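# Flip the grey finned box onto its fins

## Task

Flip the grey finned box over in place, so that it ends up resting flat on its fins with its feet pointing upward.

## Robot and tools

Robot. Two arms share the table: left_arm stands on the +y side, right_arm on the -y side. These names do not match the left or right of camera images. Each has a two-finger gripper. Measured root positions in the scene frame: left_arm (+0.026, +0.257, +0.013) m, right_arm (+0.001, -0.338, +0.037) m, each turned only about a degree about z. A camera stand is fixed to the floor behind the arms.

Frames. Scene frame: origin at table-top height, halfway between the nominal bases. +x points out over the table, +z points up, +y points toward left_arm. Table positions use this frame. Each arm reports its hand pose, velocities and targets in its own base frame. Offsets also run along that arm's base axes, and rotations turn about the Hand target position. On a gripper, the fingers point along its +z and spread along its y. end_effector_position is the point between the pads, roughly 1 cm behind the tips. Printed poses may be off by a few cm, more at long reach.

execute_actions(actions, cameras). actions is a list of actions. Each action is a table of up to 15 rows, and each row is one 1/30 s step. A shorter table repeats its final row until step 15. Every row is one flat list of 14 numbers, each between -1 and 1, covering both arms even if only one moves. The order is left_arm dx, dy, dz, rx, ry, rz, opening, then the same seven for right_arm. The six pose numbers are offsets, not poses. Every row counts from the Hand target the arm had when that action began, not from the row before. A repeated offset in a new action or call therefore moves the arm further. The scale is 1.0 = 0.6 m for dx/dy/dz and 1.0 = 180 degrees for rx/ry/rz, which together form one rotation vector. A translation longer than 1.0 may be shortened along its direction. Opening is absolute: +1 is fully open (0.094 m) and -1 is closed. To leave an arm alone, send zeros for its six pose numbers and repeat its current opening, because a 0 there is itself a command. cameras lists camera names, ["all"] or []. Images arrive by default only when actions is empty.

move(target, speed, blend, opening_speed, grip_force, blocking, cameras). target is one 14-number row laid out as above, or a list of up to 15 such rows. Every row is an offset from the same starting Hand targets, not from the previous row. Grippers travel on straight lines that all finish together, within 10 s at most. The paths do not avoid obstacles or the other arm. speed is top path speed in m/s, from 0.002 to 4.3, default 0.25; turning is capped at twice that number in rad/s. It can be one number or one per target. blend is in metres, one per target or one overall; 0 stops at each waypoint. opening_speed, if given, is the rate of the commanded opening per second on the -1..1 scale, at least 0.2. grip_force is the per-pad force limit in newtons, 10 to 50, one value or one per arm. It persists until changed, and lower values close slowly. blocking=false returns after about 0.5 s while the move continues. The result adds a "move:" line with the ending (done, off_target, moving, held, fault) and any limits (paced = pose clipped, held = steps withheld). Grippers lag their path and can overshoot speed, especially near full stretch. Steer around an arm's own base, not close past it, or the elbow may whip round.

wait(seconds): 0 to 3600, lets time pass with no new command; a running move carries on. stop(): brakes a running move. zoom_image(camera, region): region [x0, y0, x1, y1] in pixels, at most 504 x 504, taken from that camera's newest image. Cameras: cam_head_left, cam_head_right, cam_high, cam_low, cam_left_wrist, cam_right_wrist, all 672x504. read_manual(section): licence texts only. finished_scene(scene): scene is 1 or 2. It ends the scene for good, and the box must already be fins-down and stable with the arms off it.

Results. Hand target is the last commanded pose after clipping, and the next offsets start from it. The controller limits each commanded orientation to 40 degrees from the measured one. Friction and weight may leave the gripper a few cm short; a further execute_actions call, even with all zeros, asks for the target again. grip_measured is the finger opening on the -1..1 scale and reads slightly wide when empty. grip_effort_nm is gripper motor effort (negative = closing), not pad force. Joint velocities may read "within noise". Joint torques have offsets and noise. Tool commands shows current gripper commands. MOTOR HOT appears from 85 °C. At 100 °C an OVER-TEMPERATURE FAULT makes that arm go limp for 30 to 60 s or more. Holding loads, full stretch or pushing against something unreachable heats motors.

Avoid. Do not let the box fall, drop it from height or release it while it is moving. Do not push it off the table; anything left off the table fails the task. Avoid fast impacts with the table or fixtures, hard pushes, and any contact or squeeze between the two arms, including closing one gripper on the other. Avoid loading a wrist camera cable. An arm blocked by something keeps pressing, so command it back past its contact point.

Each tool is called after "Emit:" as name(argument=value, ...) on one line, values as JSON.

## Session

Emit:
execute_actions(actions=[])

Scene clock: 0.00 s.
left_arm: end_effector_position=(+0.1931, +0.1166, +0.2043) grip_measured=+1.000 grip_effort_nm=n/a end_effector_quat_wxyz=(+0.166, +0.347, +0.922, -0.036) | right_arm: end_effector_position=(+0.3781, +0.0843, +0.3234) grip_measured=+1.000 grip_effort_nm=n/a end_effector_quat_wxyz=(+0.362, -0.083, +0.896, +0.245)
Joint positions: left_arm=[0.802 0.841 0.799 -1.459 0.335 1.51 0.094] | right_arm=[-0.008 0.898 0.937 -0.836 -0.528 0.028 0.094]
Joint velocities: within noise
Joint torques (N m): no reading
Heat: left arm: hottest elbow 33 °C; right arm: hottest waist 32 °C.
Hand target: left_arm +0.1969, +0.1206, +0.2129; +0.170, +0.349, +0.921, -0.026 | right_arm +0.3827, +0.0842, +0.3408; +0.378, -0.087, +0.889, +0.243
Tool commands: left_gripper/opening=+1.0 right_gripper/opening=+1.0

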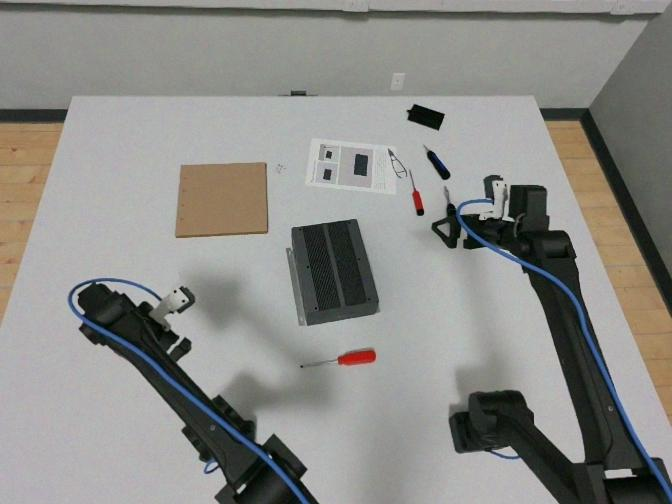

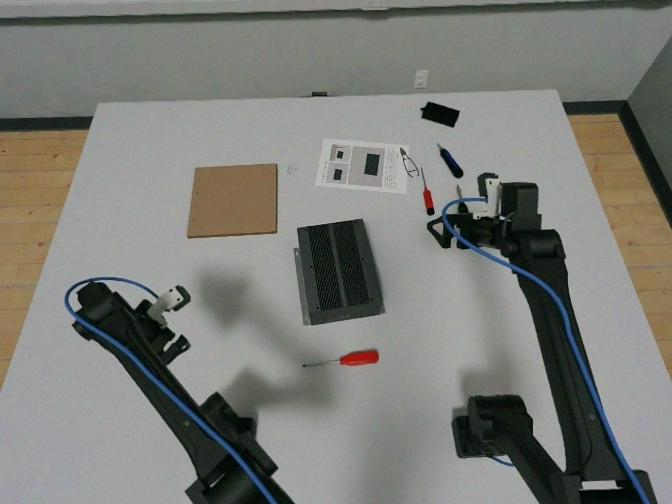

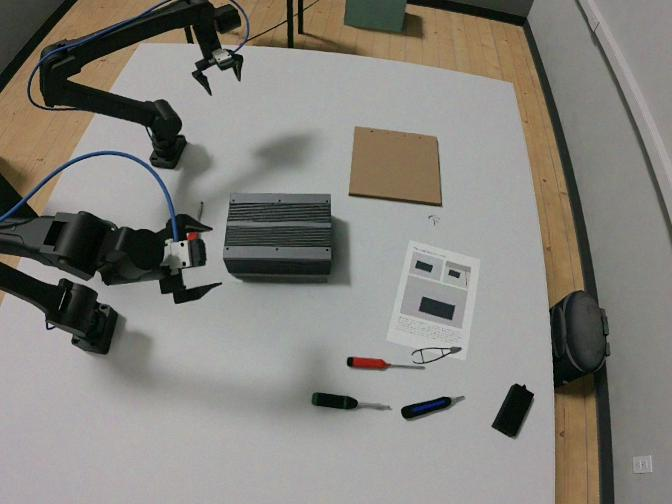

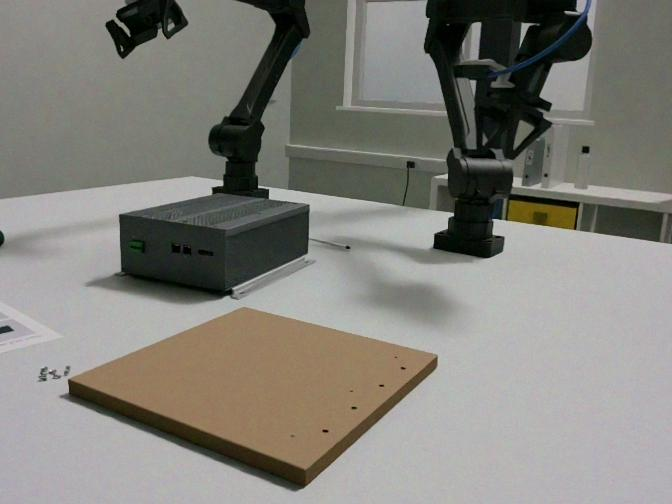

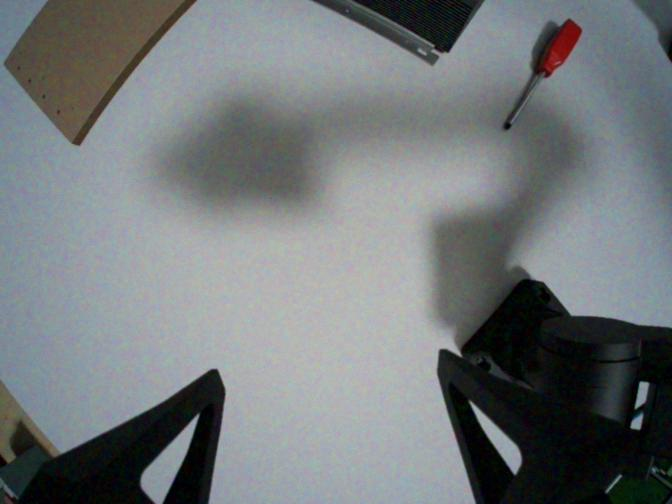

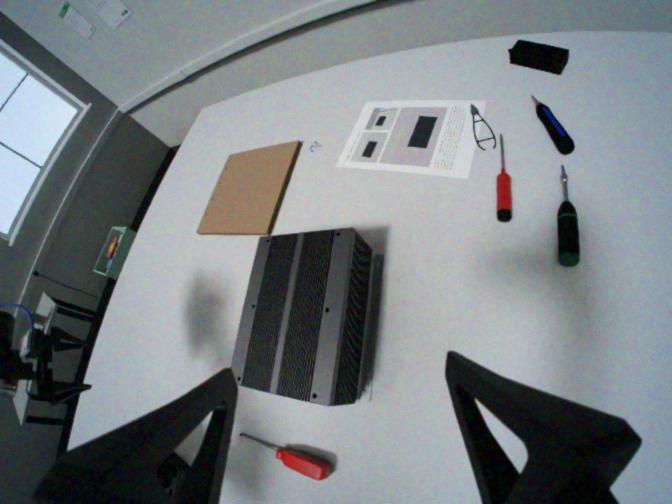

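Emit:
zoom_image(camera="cam_low", region=[100, 170, 350, 320])

Emit:
zoom_image(camera="cam_right_wrist", region=[210, 200, 410, 420])

Emit:
zoom_image(camera="cam_high", region=[200, 170, 380, 305])

Emit:
zoom_image(camera="cam_head_right", region=[270, 200, 410, 340])

Scaled by 2.016.

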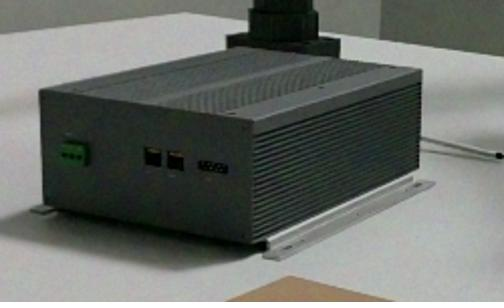

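Scaled by 2.291 from the camera's image (finer frame: 960x720).

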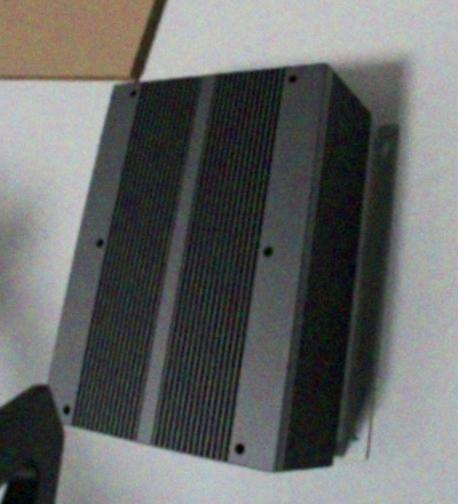

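Scaled by 2.800.

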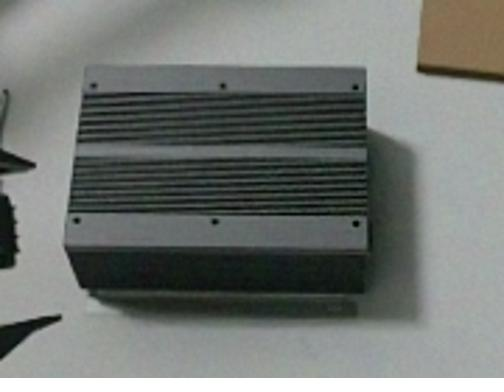

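Scaled by 3.600.

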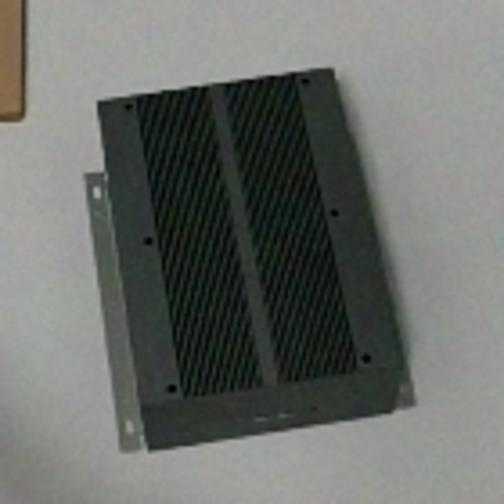

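Emit:
zoom_image(camera="cam_low", region=[205, 245, 325, 305])

Emit:
zoom_image(camera="cam_low", region=[110, 200, 240, 300])

Scaled by 4.200.

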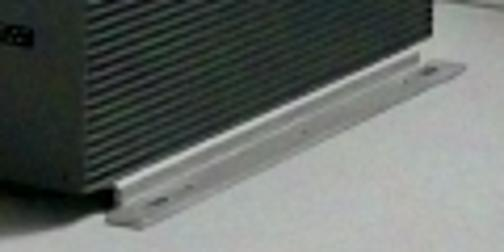

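Scaled by 3.877.

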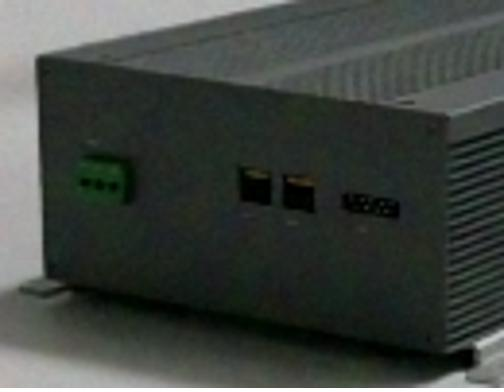

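Emit:
move(target=[0,0,0,0,0,0,1, 0.029,-0.040,-0.385,0.0096,-0.1666,0.298,1], cameras=["cam_right_wrist","cam_head_left"])

Scene clock: 69.23 s.
left_arm: end_effector_position=(+0.1931, +0.1166, +0.2043) grip_measured=+1.000 grip_effort_nm=0.02 end_effector_quat_wxyz=(+0.166, +0.347, +0.922, -0.036) | right_arm: end_effector_position=(+0.3867, +0.0687, +0.1046) grip_measured=+1.000 grip_effort_nm=-0.01 end_effector_quat_wxyz=(+0.432, -0.524, +0.629, +0.379)
Joint positions: left_arm=[0.802 0.841 0.799 -1.459 0.335 1.51 0.094] | right_arm=[-0.251 1.649 0.873 -1.05 -1.212 -1.816 0.094]
Joint torques (N m): left_arm=[-0.85 -1.03 10.24 0.68 0.37 -0.2] | right_arm=[-1.32 -9 7.84 -0.23 -0.7 -0.16]
Heat: left arm: hottest elbow 39 °C; right arm: hottest elbow 43 °C.
Hand target: left_arm +0.1969, +0.1206, +0.2129; +0.170, +0.349, +0.921, -0.026 | right_arm +0.4000, +0.0603, +0.1097; +0.439, -0.527, +0.627, +0.369
Off the commanded pose: left_arm 0.010 m, 1 deg | right_arm 0.017 m, 2 deg.
move: off_target (right_arm)
Images, in order (width x height): cam_head_left 672x504, cam_right_wrist 672x504.

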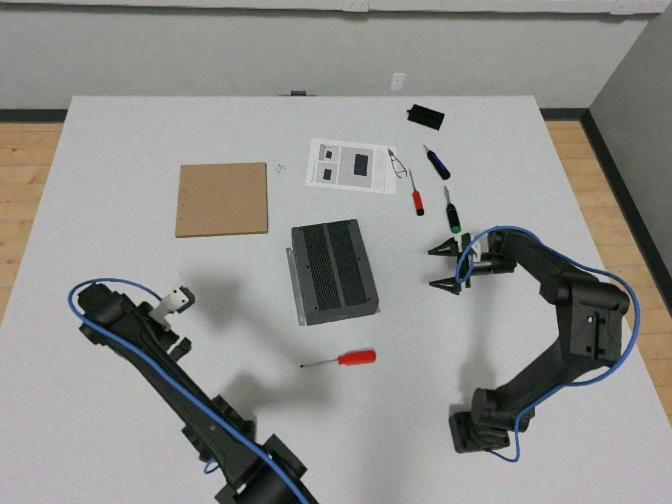

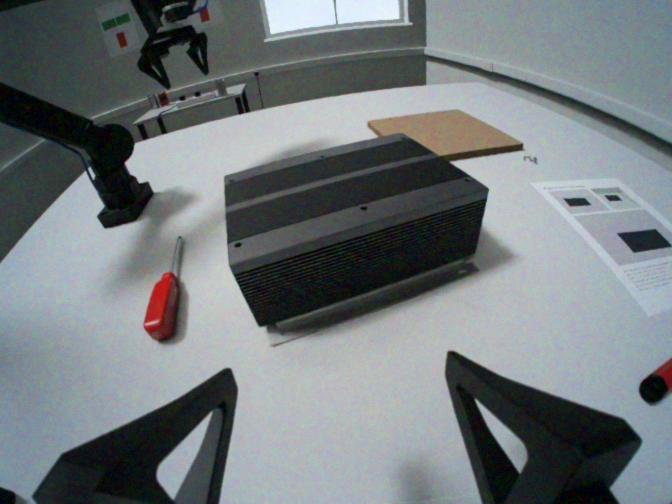

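Emit:
zoom_image(camera="cam_right_wrist", region=[215, 220, 335, 350])

Emit:
zoom_image(camera="cam_right_wrist", region=[210, 120, 510, 350])

Scaled by 3.877 from the camera's image (finer frame: 960x720).

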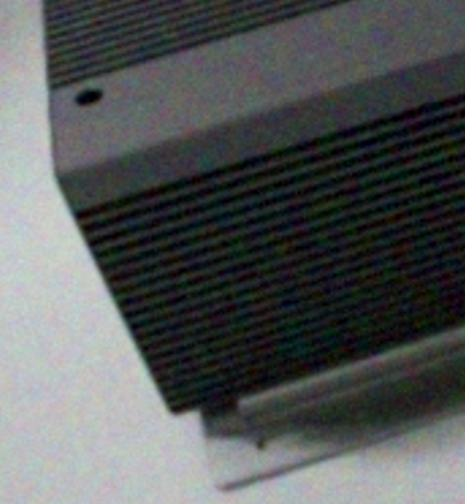

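Scaled by 1.680 from the camera's image (finer frame: 960x720).

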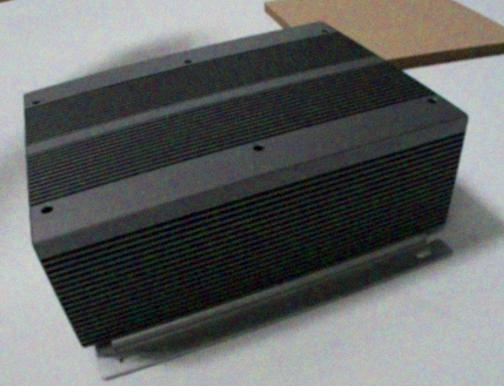

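Emit:
move(target=[0.157,-0.439,-0.205,-0.2846,-0.1372,-0.2112,-1, -0.08,0.158,-0.116,0.0275,-0.003,0.0444,-1], cameras=["all"])

Scene clock: 166.77 s.
left_arm: end_effector_position=(+0.2924, -0.1404, +0.0900) grip_measured=-0.989 grip_effort_nm=-0.60 end_effector_quat_wxyz=(+0.467, +0.509, +0.609, -0.390) | right_arm: end_effector_position=(+0.3536, +0.1504, +0.0414) grip_measured=-0.986 grip_effort_nm=-0.76 end_effector_quat_wxyz=(-0.440, +0.552, -0.573, -0.417)
Joint positions: left_arm=[0.097 1.383 0.439 -0.329 1.296 1.264 0.001] | right_arm=[-0.048 1.746 0.703 -0.538 -1.302 -1.589 0.001]
Joint torques (N m): left_arm=[-1.44 -5.42 5.11 1.48 0.77 -0.34] | right_arm=[0.38 -9.05 3.77 0.77 -1.01 0.07]
Heat: left arm: hottest elbow 42 °C; right arm: hottest elbow 37 °C.
Hand target: left_arm +0.2911, -0.1428, +0.0898; +0.467, +0.510, +0.607, -0.392 | right_arm +0.3520, +0.1551, +0.0401; -0.438, +0.551, -0.571, -0.423
Off the commanded pose: left_arm 0.003 m, 0 deg | right_arm 0.005 m, 1 deg.
move: done

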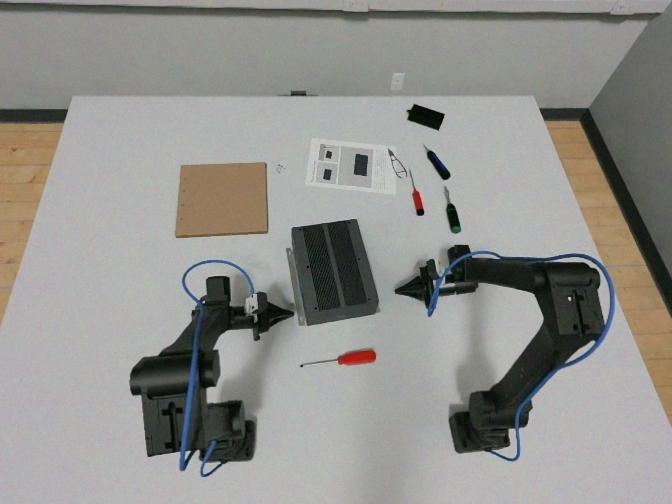

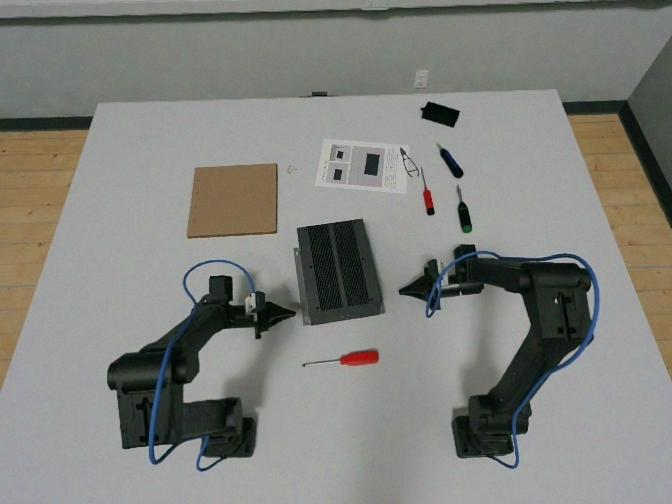

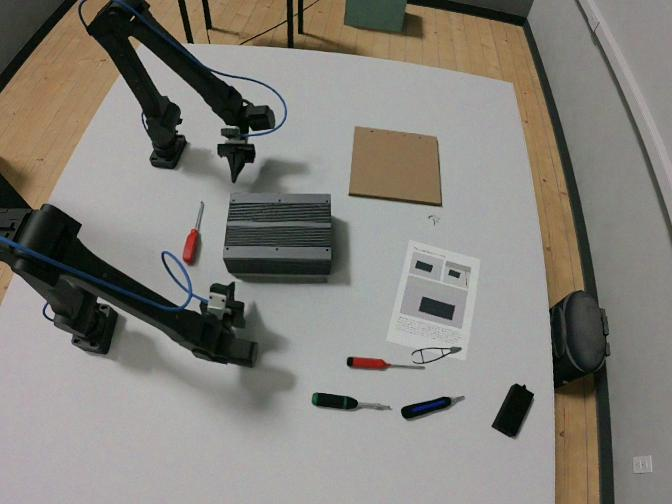

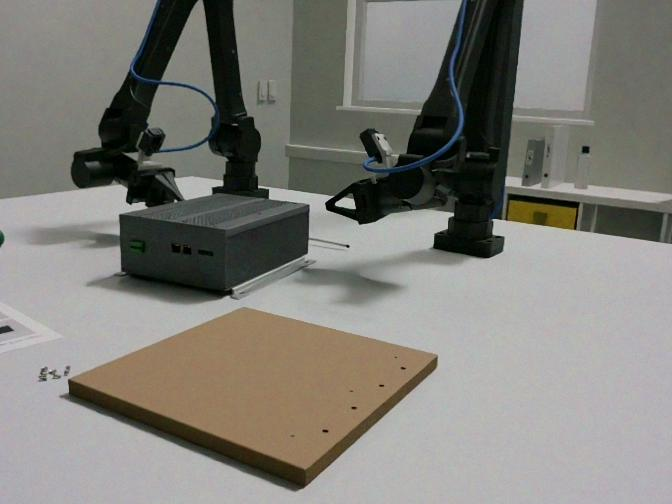

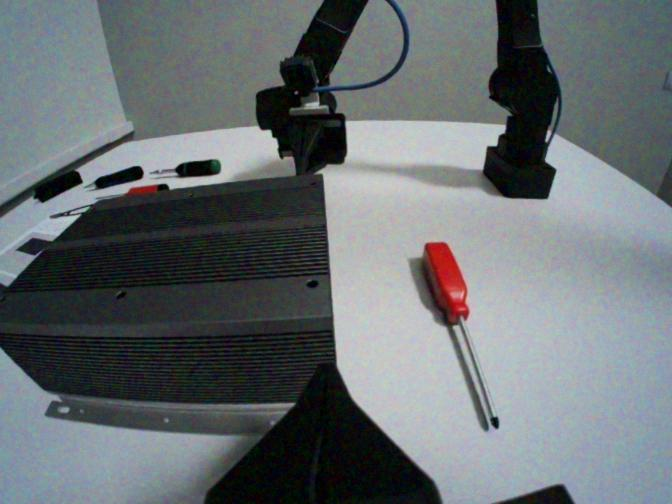

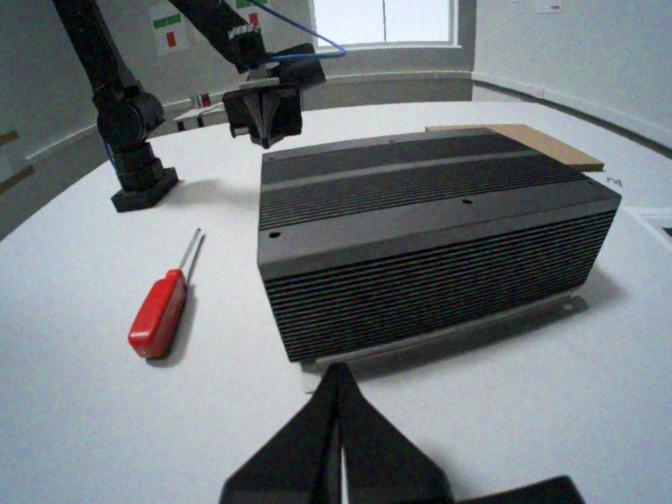

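Emit:
zoom_image(camera="cam_left_wrist", region=[240, 260, 400, 440])

Emit:
zoom_image(camera="cam_right_wrist", region=[240, 220, 400, 400])

Scaled by 2.800 from the camera's image (finer frame: 960x720).

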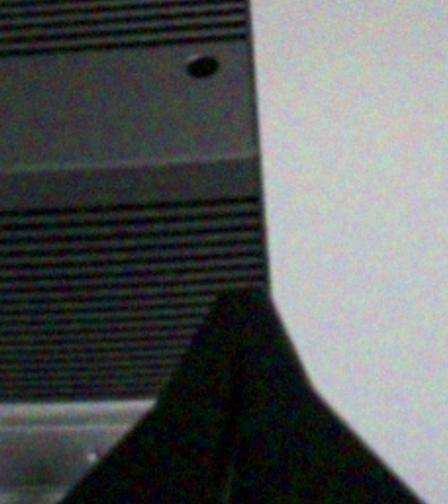

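Scaled by 2.800 from the camera's image (finer frame: 960x720).

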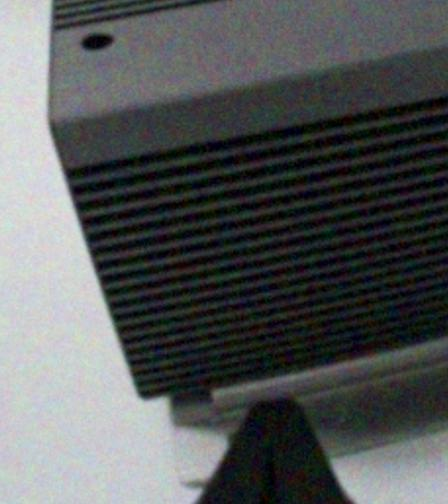

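Emit:
move(target=[0.0498,-0.037,-0.080,0,0,0,-1, -0.0107,0.0715,-0.0388,0,0,0,-1], speed=0.12, cameras=["all"])

Scene clock: 232.17 s.
left_arm: end_effector_position=(+0.3240, -0.1620, +0.0472) grip_measured=-0.989 grip_effort_nm=-0.60 end_effector_quat_wxyz=(+0.473, +0.512, +0.605, -0.386) | right_arm: end_effector_position=(+0.3474, +0.1939, +0.0183) grip_measured=-0.986 grip_effort_nm=-0.76 end_effector_quat_wxyz=(-0.440, +0.550, -0.572, -0.420)
Joint positions: left_arm=[0.013 1.612 0.439 0.173 1.263 0.995 0.001] | right_arm=[0.078 1.787 0.596 0.04 -1.282 -1.139 0.001]
Joint torques (N m): left_arm=[-1.61 -5.95 3.79 1.95 0.55 -0.33] | right_arm=[0.67 -9.35 3.08 1.52 -0.67 0.02]
Heat: left arm: hottest elbow 38 °C; right arm: hottest elbow 34 °C.
Hand target: left_arm +0.3209, -0.1651, +0.0418; +0.467, +0.510, +0.607, -0.392 | right_arm +0.3456, +0.1980, +0.0167; -0.438, +0.551, -0.571, -0.423
Off the commanded pose: left_arm 0.007 m, 1 deg | right_arm 0.005 m, 0 deg.
move: done

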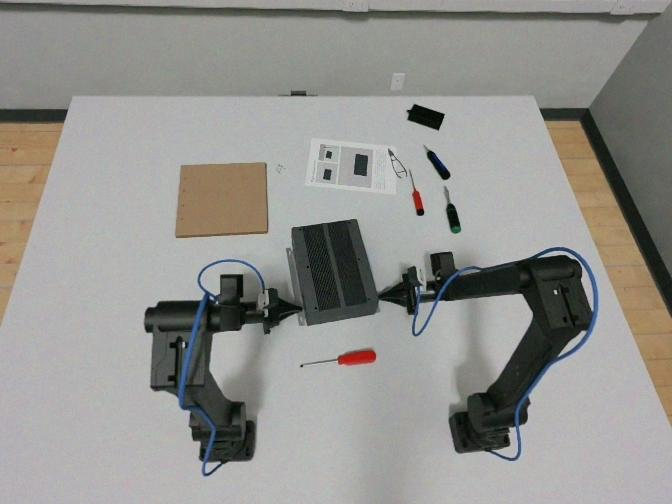

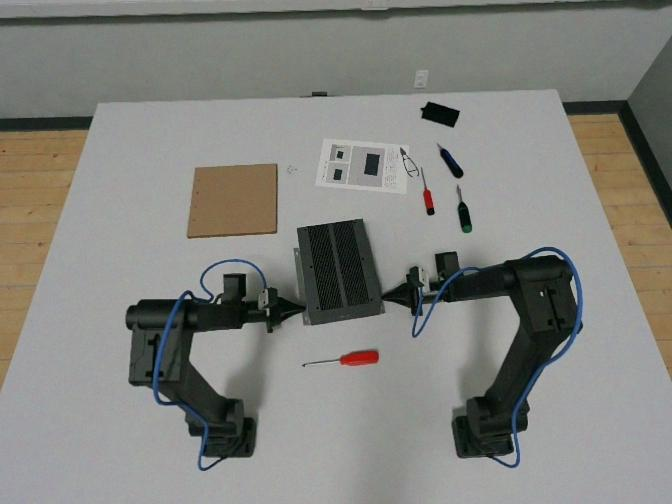

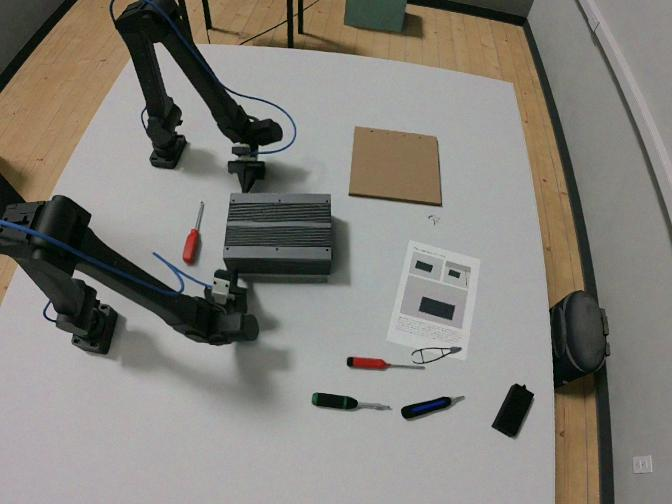

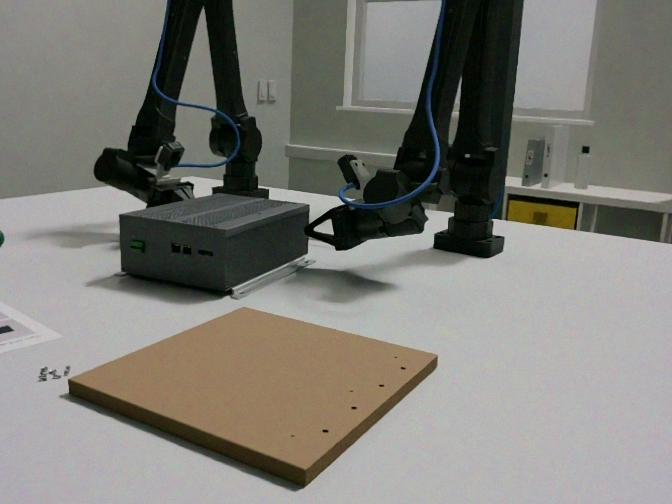

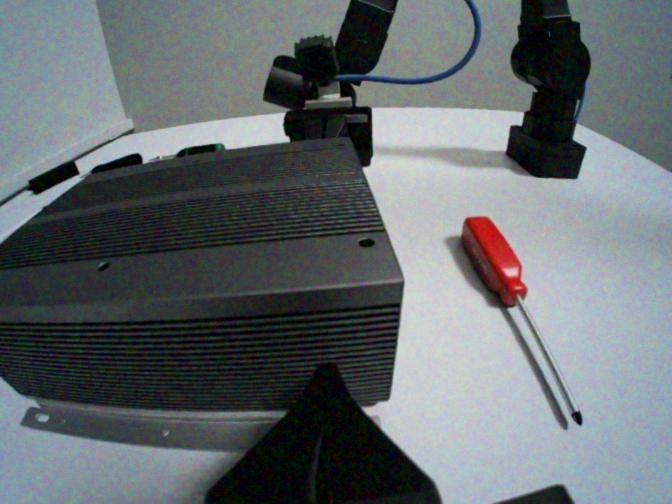

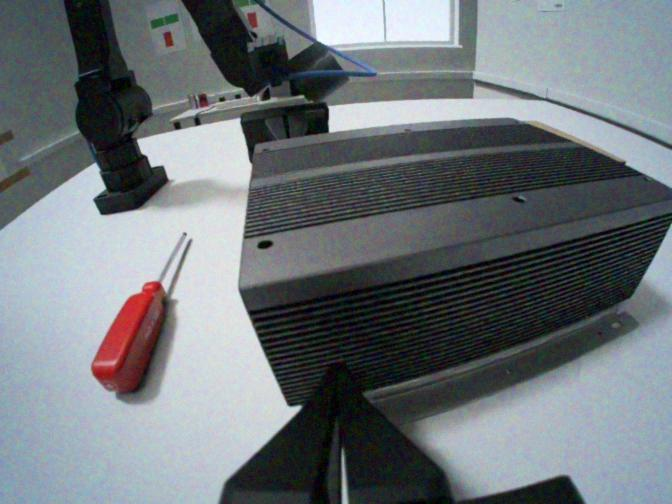

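Emit:
move(target=[0.003,-0.0133,0.005,0,0,0,-1, -0.001,0.0133,0.0133,0,0,0,-1], speed=0.05)

Emit:
move(target=[0.001,-0.01,0,0,0,0,-1, 0,0.01,0,0,0,0,-1], speed=0.05, cameras=["cam_left_wrist","cam_right_wrist","cam_low"])

Scene clock: 249.37 s.
left_arm: end_effector_position=(+0.3258, -0.1682, +0.0482) grip_measured=-0.989 grip_effort_nm=-0.60 end_effector_quat_wxyz=(+0.471, +0.509, +0.608, -0.386) | right_arm: end_effector_position=(+0.3450, +0.2014, +0.0196) grip_measured=-0.986 grip_effort_nm=-0.76 end_effector_quat_wxyz=(-0.434, +0.546, -0.577, -0.424)
Joint positions: left_arm=[-0.009 1.612 0.432 0.24 1.246 0.925 0.001] | right_arm=[0.1 1.78 0.584 0.097 -1.272 -1.066 0.001]
Joint torques (N m): left_arm=[-2.14 -6.18 3.88 2.07 0.61 -0.32] | right_arm=[0.91 -10.64 3.07 1.87 -0.65 0.05]
Heat: left arm: hottest elbow 37 °C; right arm: hottest elbow 34 °C.
Hand target: left_arm +0.3227, -0.1730, +0.0447; +0.467, +0.510, +0.607, -0.392 | right_arm +0.3450, +0.2059, +0.0248; -0.438, +0.551, -0.571, -0.423
Off the commanded pose: left_arm 0.007 m, 1 deg | right_arm 0.007 m, 1 deg.
move: done

Scene clock: 250.23 s.
left_arm: end_effector_position=(+0.3262, -0.1684, +0.0480) grip_measured=-0.989 grip_effort_nm=-0.60 end_effector_quat_wxyz=(+0.473, +0.503, +0.613, -0.383) | right_arm: end_effector_position=(+0.3467, +0.2032, +0.0194) grip_measured=-0.986 grip_effort_nm=-0.76 end_effector_quat_wxyz=(-0.436, +0.543, -0.581, -0.421)
Joint positions: left_arm=[-0.011 1.612 0.42 0.292 1.235 0.878 0.001] | right_arm=[0.106 1.78 0.575 0.152 -1.26 -1.016 0.001]
Joint torques (N m): left_arm=[-3.49 -5.89 4.33 2.28 0.56 -0.4] | right_arm=[1.03 -10.23 3.58 1.78 -0.74 0.05]
Heat: left arm: hottest elbow 37 °C; right arm: hottest elbow 34 °C.
Hand target: left_arm +0.3234, -0.1790, +0.0448; +0.467, +0.510, +0.607, -0.392 | right_arm +0.3450, +0.2119, +0.0248; -0.438, +0.551, -0.571, -0.423
Off the commanded pose: left_arm 0.011 m, 2 deg | right_arm 0.010 m, 2 deg.
move: off_target (left_arm)
Images, in order (width x height): cam_low 672x504, cam_left_wrist 672x504, cam_right_wrist 672x504.

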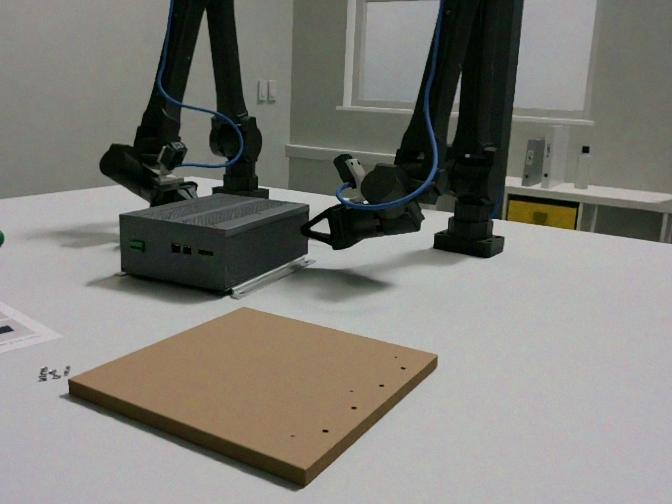

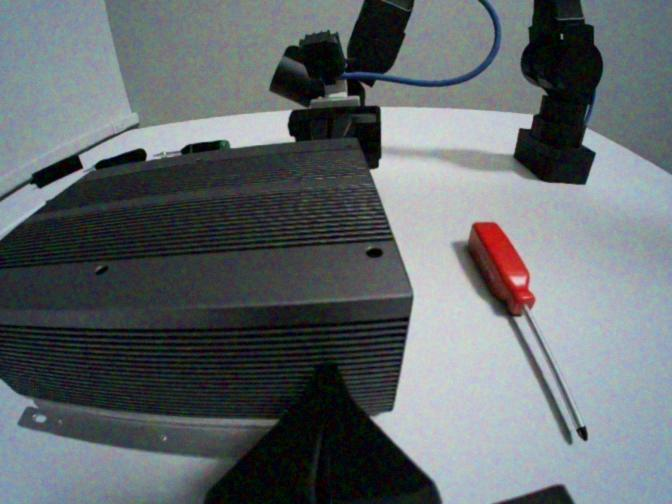

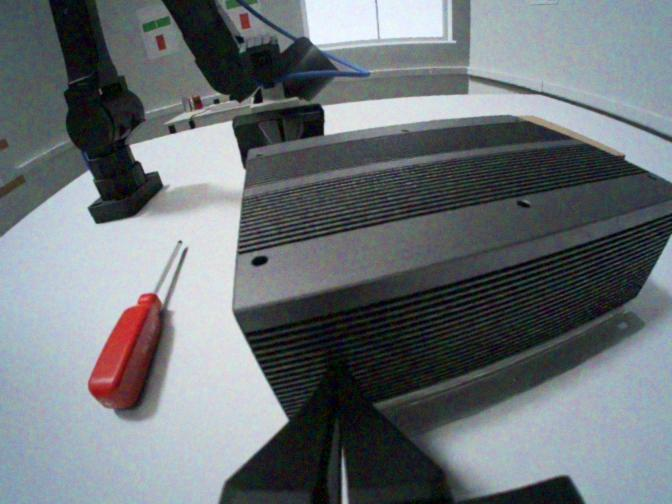

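Emit:
move(target=[0.001,-0.0167,0,0,0,0,-1, 0,0.0167,0,0,0,0,-1], speed=0.05)

Emit:
move(target=[0.001,-0.0167,0,0,0,0,-1, 0,0.0167,0,0,0,0,-1], speed=0.05, cameras=["cam_left_wrist","cam_right_wrist"])

Scene clock: 259.43 s.
left_arm: end_effector_position=(+0.3276, -0.1697, +0.0462) grip_measured=-0.989 grip_effort_nm=-0.60 end_effector_quat_wxyz=(+0.474, +0.494, +0.623, -0.378) | right_arm: end_effector_position=(+0.3501, +0.2036, +0.0190) grip_measured=-0.986 grip_effort_nm=-0.77 end_effector_quat_wxyz=(+0.439, -0.536, +0.590, +0.414)
Joint positions: left_arm=[-0.02 1.618 0.404 0.369 1.209 0.809 0.001] | right_arm=[0.109 1.78 0.561 0.231 -1.239 -0.944 0.001]
Joint torques (N m): left_arm=[-5.54 -5.48 4.77 2.5 0.74 -0.33] | right_arm=[3.6 -9.76 3.52 2.11 -0.99 0.09]
Heat: left arm: hottest elbow 37 °C; right arm: hottest elbow 34 °C.
Hand target: left_arm +0.3238, -0.1891, +0.0448; +0.467, +0.510, +0.607, -0.392 | right_arm +0.3450, +0.2219, +0.0248; +0.438, -0.551, +0.571, +0.423
Off the commanded pose: left_arm 0.020 m, 3 deg | right_arm 0.020 m, 3 deg.
move: off_target (left_arm, right_arm)

Scene clock: 260.40 s.
left_arm: end_effector_position=(+0.3283, -0.1720, +0.0466) grip_measured=-0.989 grip_effort_nm=-0.59 end_effector_quat_wxyz=(+0.477, +0.487, +0.628, -0.376) | right_arm: end_effector_position=(+0.3545, +0.2029, +0.0190) grip_measured=-0.986 grip_effort_nm=-0.76 end_effector_quat_wxyz=(+0.444, -0.528, +0.600, +0.406)
Joint positions: left_arm=[-0.03 1.622 0.39 0.441 1.192 0.747 0.001] | right_arm=[0.11 1.78 0.549 0.302 -1.217 -0.88 0.001]
Joint torques (N m): left_arm=[-7.3 -5.01 5.27 2.7 0.51 -0.32] | right_arm=[5.42 -9.52 3.97 2.15 -1.28 0.06]
Heat: left arm: hottest elbow 37 °C; right arm: hottest elbow 34 °C.
Hand target: left_arm +0.3246, -0.1991, +0.0449; +0.467, +0.510, +0.607, -0.392 | right_arm +0.3449, +0.2319, +0.0248; +0.438, -0.551, +0.571, +0.423
Off the commanded pose: left_arm 0.027 m, 4 deg | right_arm 0.031 m, 5 deg.
move: off_target (left_arm, right_arm)

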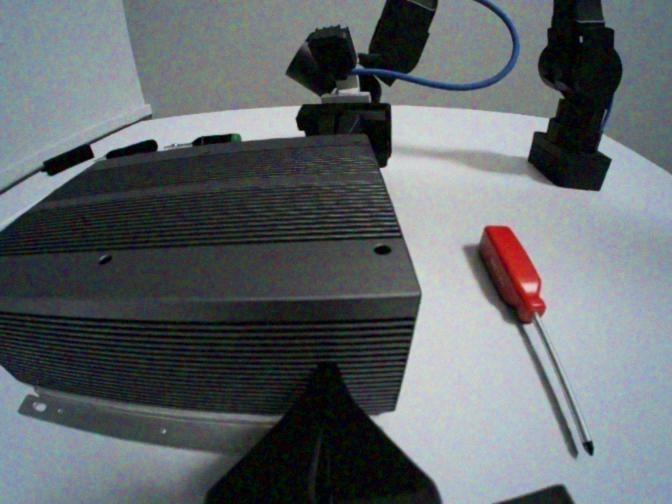

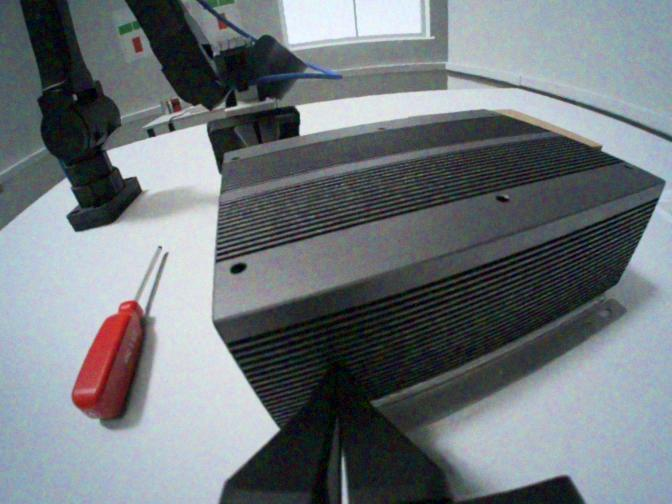

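Emit:
wait(seconds=0.1, cameras=["cam_head_left","cam_head_right","cam_high"])

Emit:
zoom_image(camera="cam_head_left", region=[250, 200, 430, 350])

Scene clock: 277.73 s.
left_arm: end_effector_position=(+0.3283, -0.1720, +0.0466) grip_measured=-0.989 grip_effort_nm=-0.60 end_effector_quat_wxyz=(+0.477, +0.487, +0.628, -0.376) | right_arm: end_effector_position=(+0.3545, +0.2029, +0.0190) grip_measured=-0.986 grip_effort_nm=-0.76 end_effector_quat_wxyz=(+0.443, -0.528, +0.600, +0.406)
Joint positions: left_arm=[-0.03 1.622 0.39 0.441 1.192 0.746 0.001] | right_arm=[0.11 1.78 0.549 0.302 -1.217 -0.88 0.001]
Joint torques (N m): left_arm=[-7.3 -5.19 5.24 2.67 0.54 -0.33] | right_arm=[5.13 -10.23 3.86 2.14 -1.25 0.1]
Heat: left arm: hottest elbow 36 °C; right arm: hottest elbow 34 °C.
Hand target: left_arm +0.3246, -0.1991, +0.0449; +0.467, +0.510, +0.607, -0.392 | right_arm +0.3449, +0.2319, +0.0248; +0.438, -0.551, +0.571, +0.423
Tool commands: left_gripper/opening=-1.0 right_gripper/opening=-1.0
Off the commanded pose: left_arm 0.027 m, 4 deg | right_arm 0.031 m, 5 deg.
wait: 0.10 s; at rest from the start

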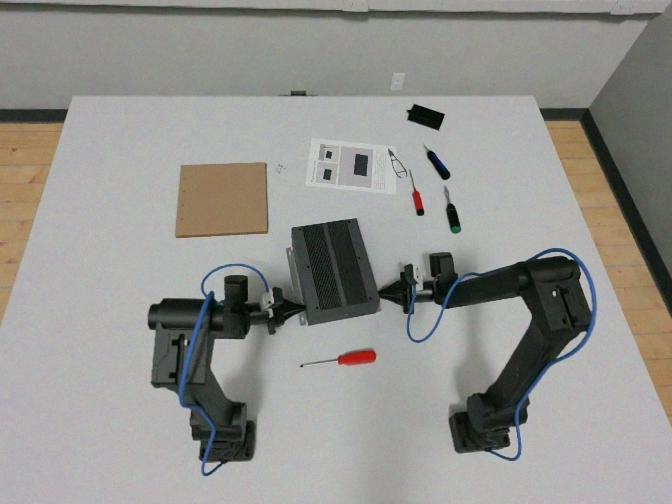

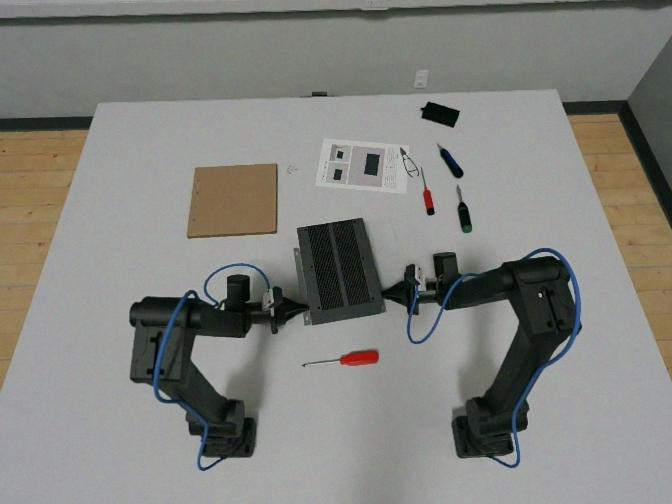

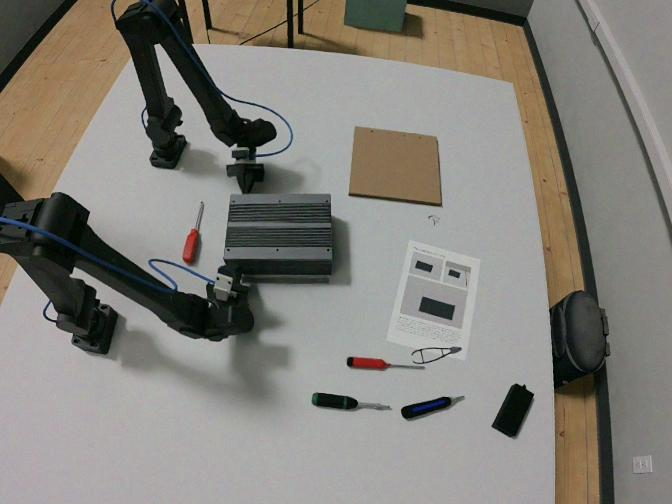

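Scaled by 2.800.

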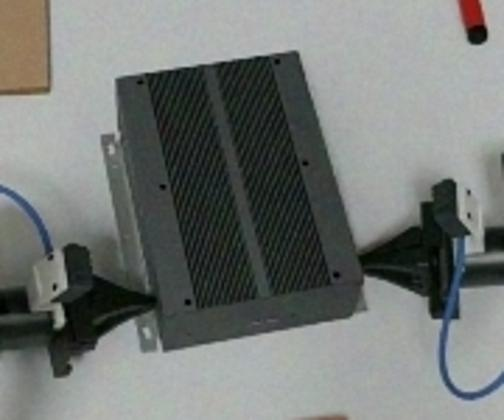

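Emit:
move(target=[0.022,-0.05,0,0,0,0,-1, 0.006,0.05,0,0,0,0,-1], speed=0.05, cameras=["cam_left_wrist","cam_right_wrist","cam_head_left"])

Scene clock: 295.20 s.
left_arm: end_effector_position=(+0.3385, -0.1807, +0.0469) grip_measured=-0.989 grip_effort_nm=-0.60 end_effector_quat_wxyz=(+0.481, +0.471, +0.640, -0.371) | right_arm: end_effector_position=(+0.3777, +0.1992, +0.0192) grip_measured=-0.986 grip_effort_nm=-0.76 end_effector_quat_wxyz=(+0.460, -0.509, +0.627, +0.370)
Joint positions: left_arm=[-0.064 1.648 0.387 0.583 1.14 0.61 0.001] | right_arm=[0.109 1.786 0.545 0.449 -1.13 -0.746 0.001]
Joint torques (N m): left_arm=[-11.63 -4.48 6.94 2.96 0 -0.37] | right_arm=[11.46 -8.41 4.29 2.09 -3.05 0]
Heat: left arm: hottest elbow 36 °C; right arm: hottest elbow 34 °C.
Hand target: left_arm +0.3378, -0.2291, +0.0447; +0.467, +0.510, +0.607, -0.392 | right_arm +0.3487, +0.2619, +0.0247; +0.438, -0.551, +0.571, +0.423
Off the commanded pose: left_arm 0.048 m, 6 deg | right_arm 0.069 m, 10 deg.
move: off_target (left_arm, right_arm)
Images, in order (width x height): cam_head_left 672x504, cam_left_wrist 672x504, cam_right_wrist 672x504.

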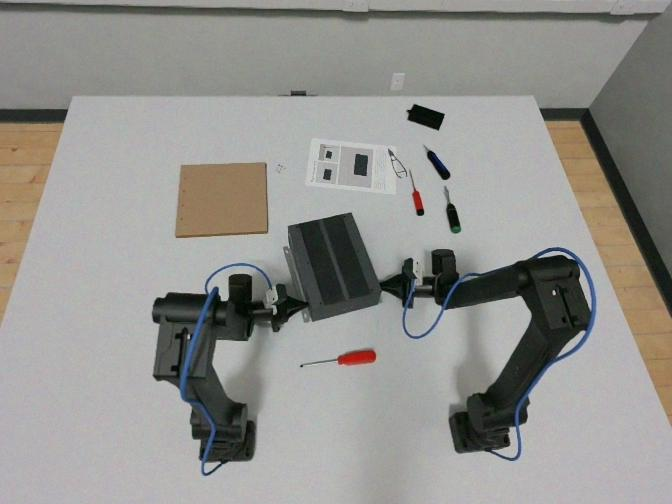

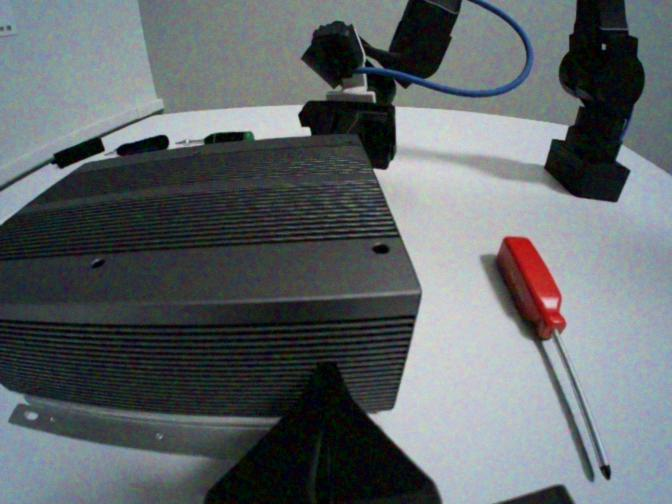

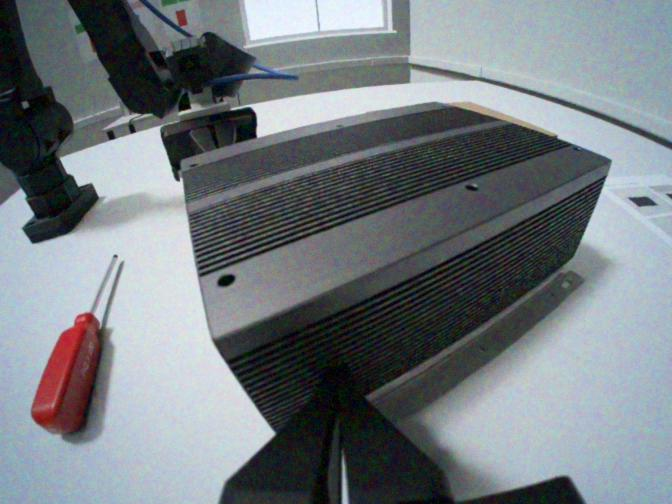

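Emit:
move(target=[-0.013,0.165,0.0255,0,0,0,-1, 0.02,-0.137,0.009,0,0,0,-1], speed=0.1, cameras=["cam_head_left","cam_head_right","cam_left_wrist","cam_right_wrist"])

Emit:
zoom_image(camera="cam_head_left", region=[250, 200, 430, 350])

Scene clock: 330.13 s.
left_arm: end_effector_position=(+0.3181, -0.1334, +0.0548) grip_measured=-0.989 grip_effort_nm=-0.60 end_effector_quat_wxyz=(+0.458, +0.502, +0.613, -0.402) | right_arm: end_effector_position=(+0.3469, +0.1824, +0.0216) grip_measured=-0.986 grip_effort_nm=-0.76 end_effector_quat_wxyz=(-0.425, +0.547, -0.578, -0.431)
Joint positions: left_arm=[0.113 1.588 0.514 -0.307 1.306 1.339 0.001] | right_arm=[0.044 1.78 0.643 -0.208 -1.293 -1.302 0.001]
Joint torques (N m): left_arm=[-0.26 -7.36 6.53 0.46 0.68 -0.04] | right_arm=[-1.38 -10.46 5.42 0.38 -1 -0.12]
Heat: left arm: hottest elbow 38 °C; right arm: hottest wrist yaw 38 °C.
Hand target: left_arm +0.3300, -0.1301, +0.0601; +0.467, +0.510, +0.607, -0.392 | right_arm +0.3605, +0.1798, +0.0301; -0.438, +0.551, -0.571, -0.423
Off the commanded pose: left_arm 0.013 m, 2 deg | right_arm 0.016 m, 2 deg.
move: off_target (left_arm, right_arm)

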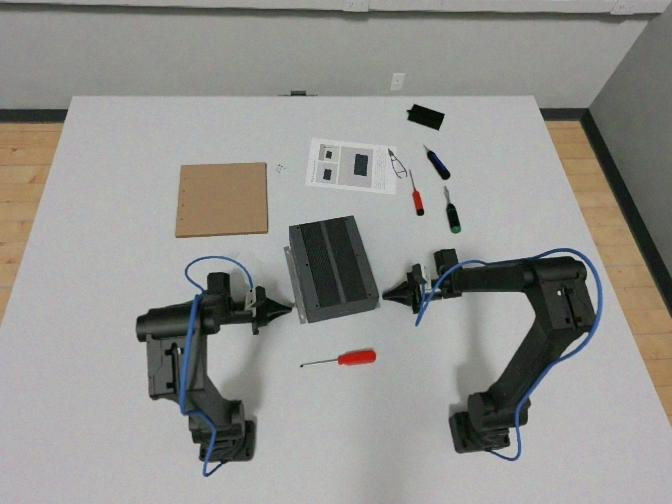

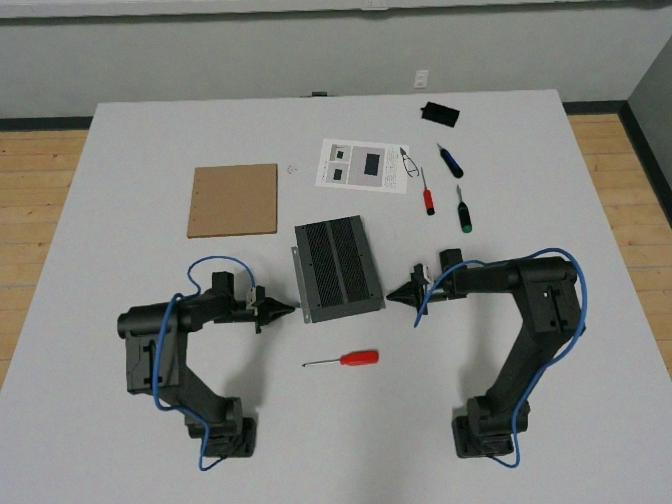

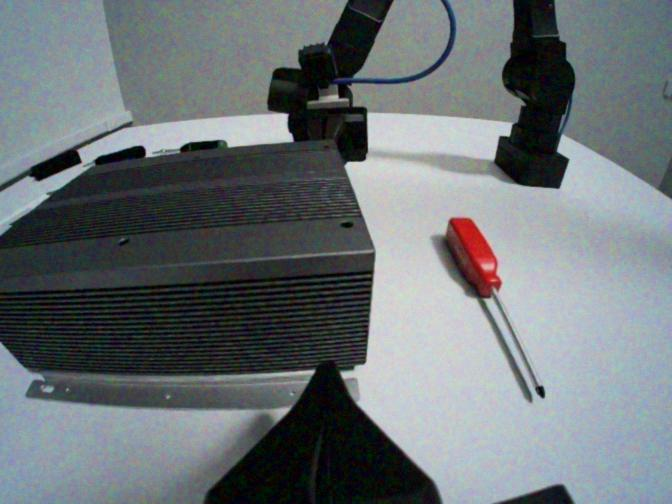

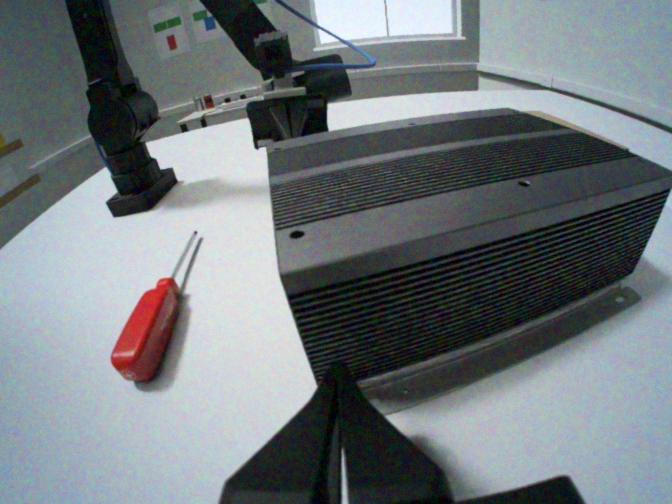

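Scaled by 2.800.

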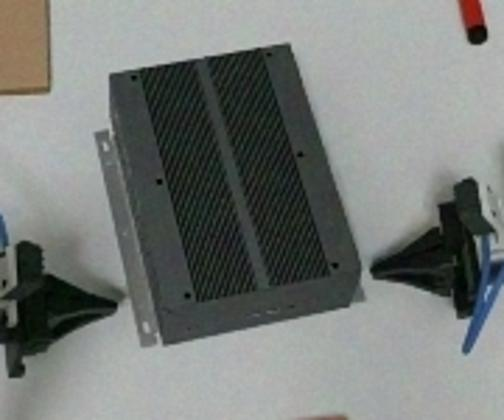

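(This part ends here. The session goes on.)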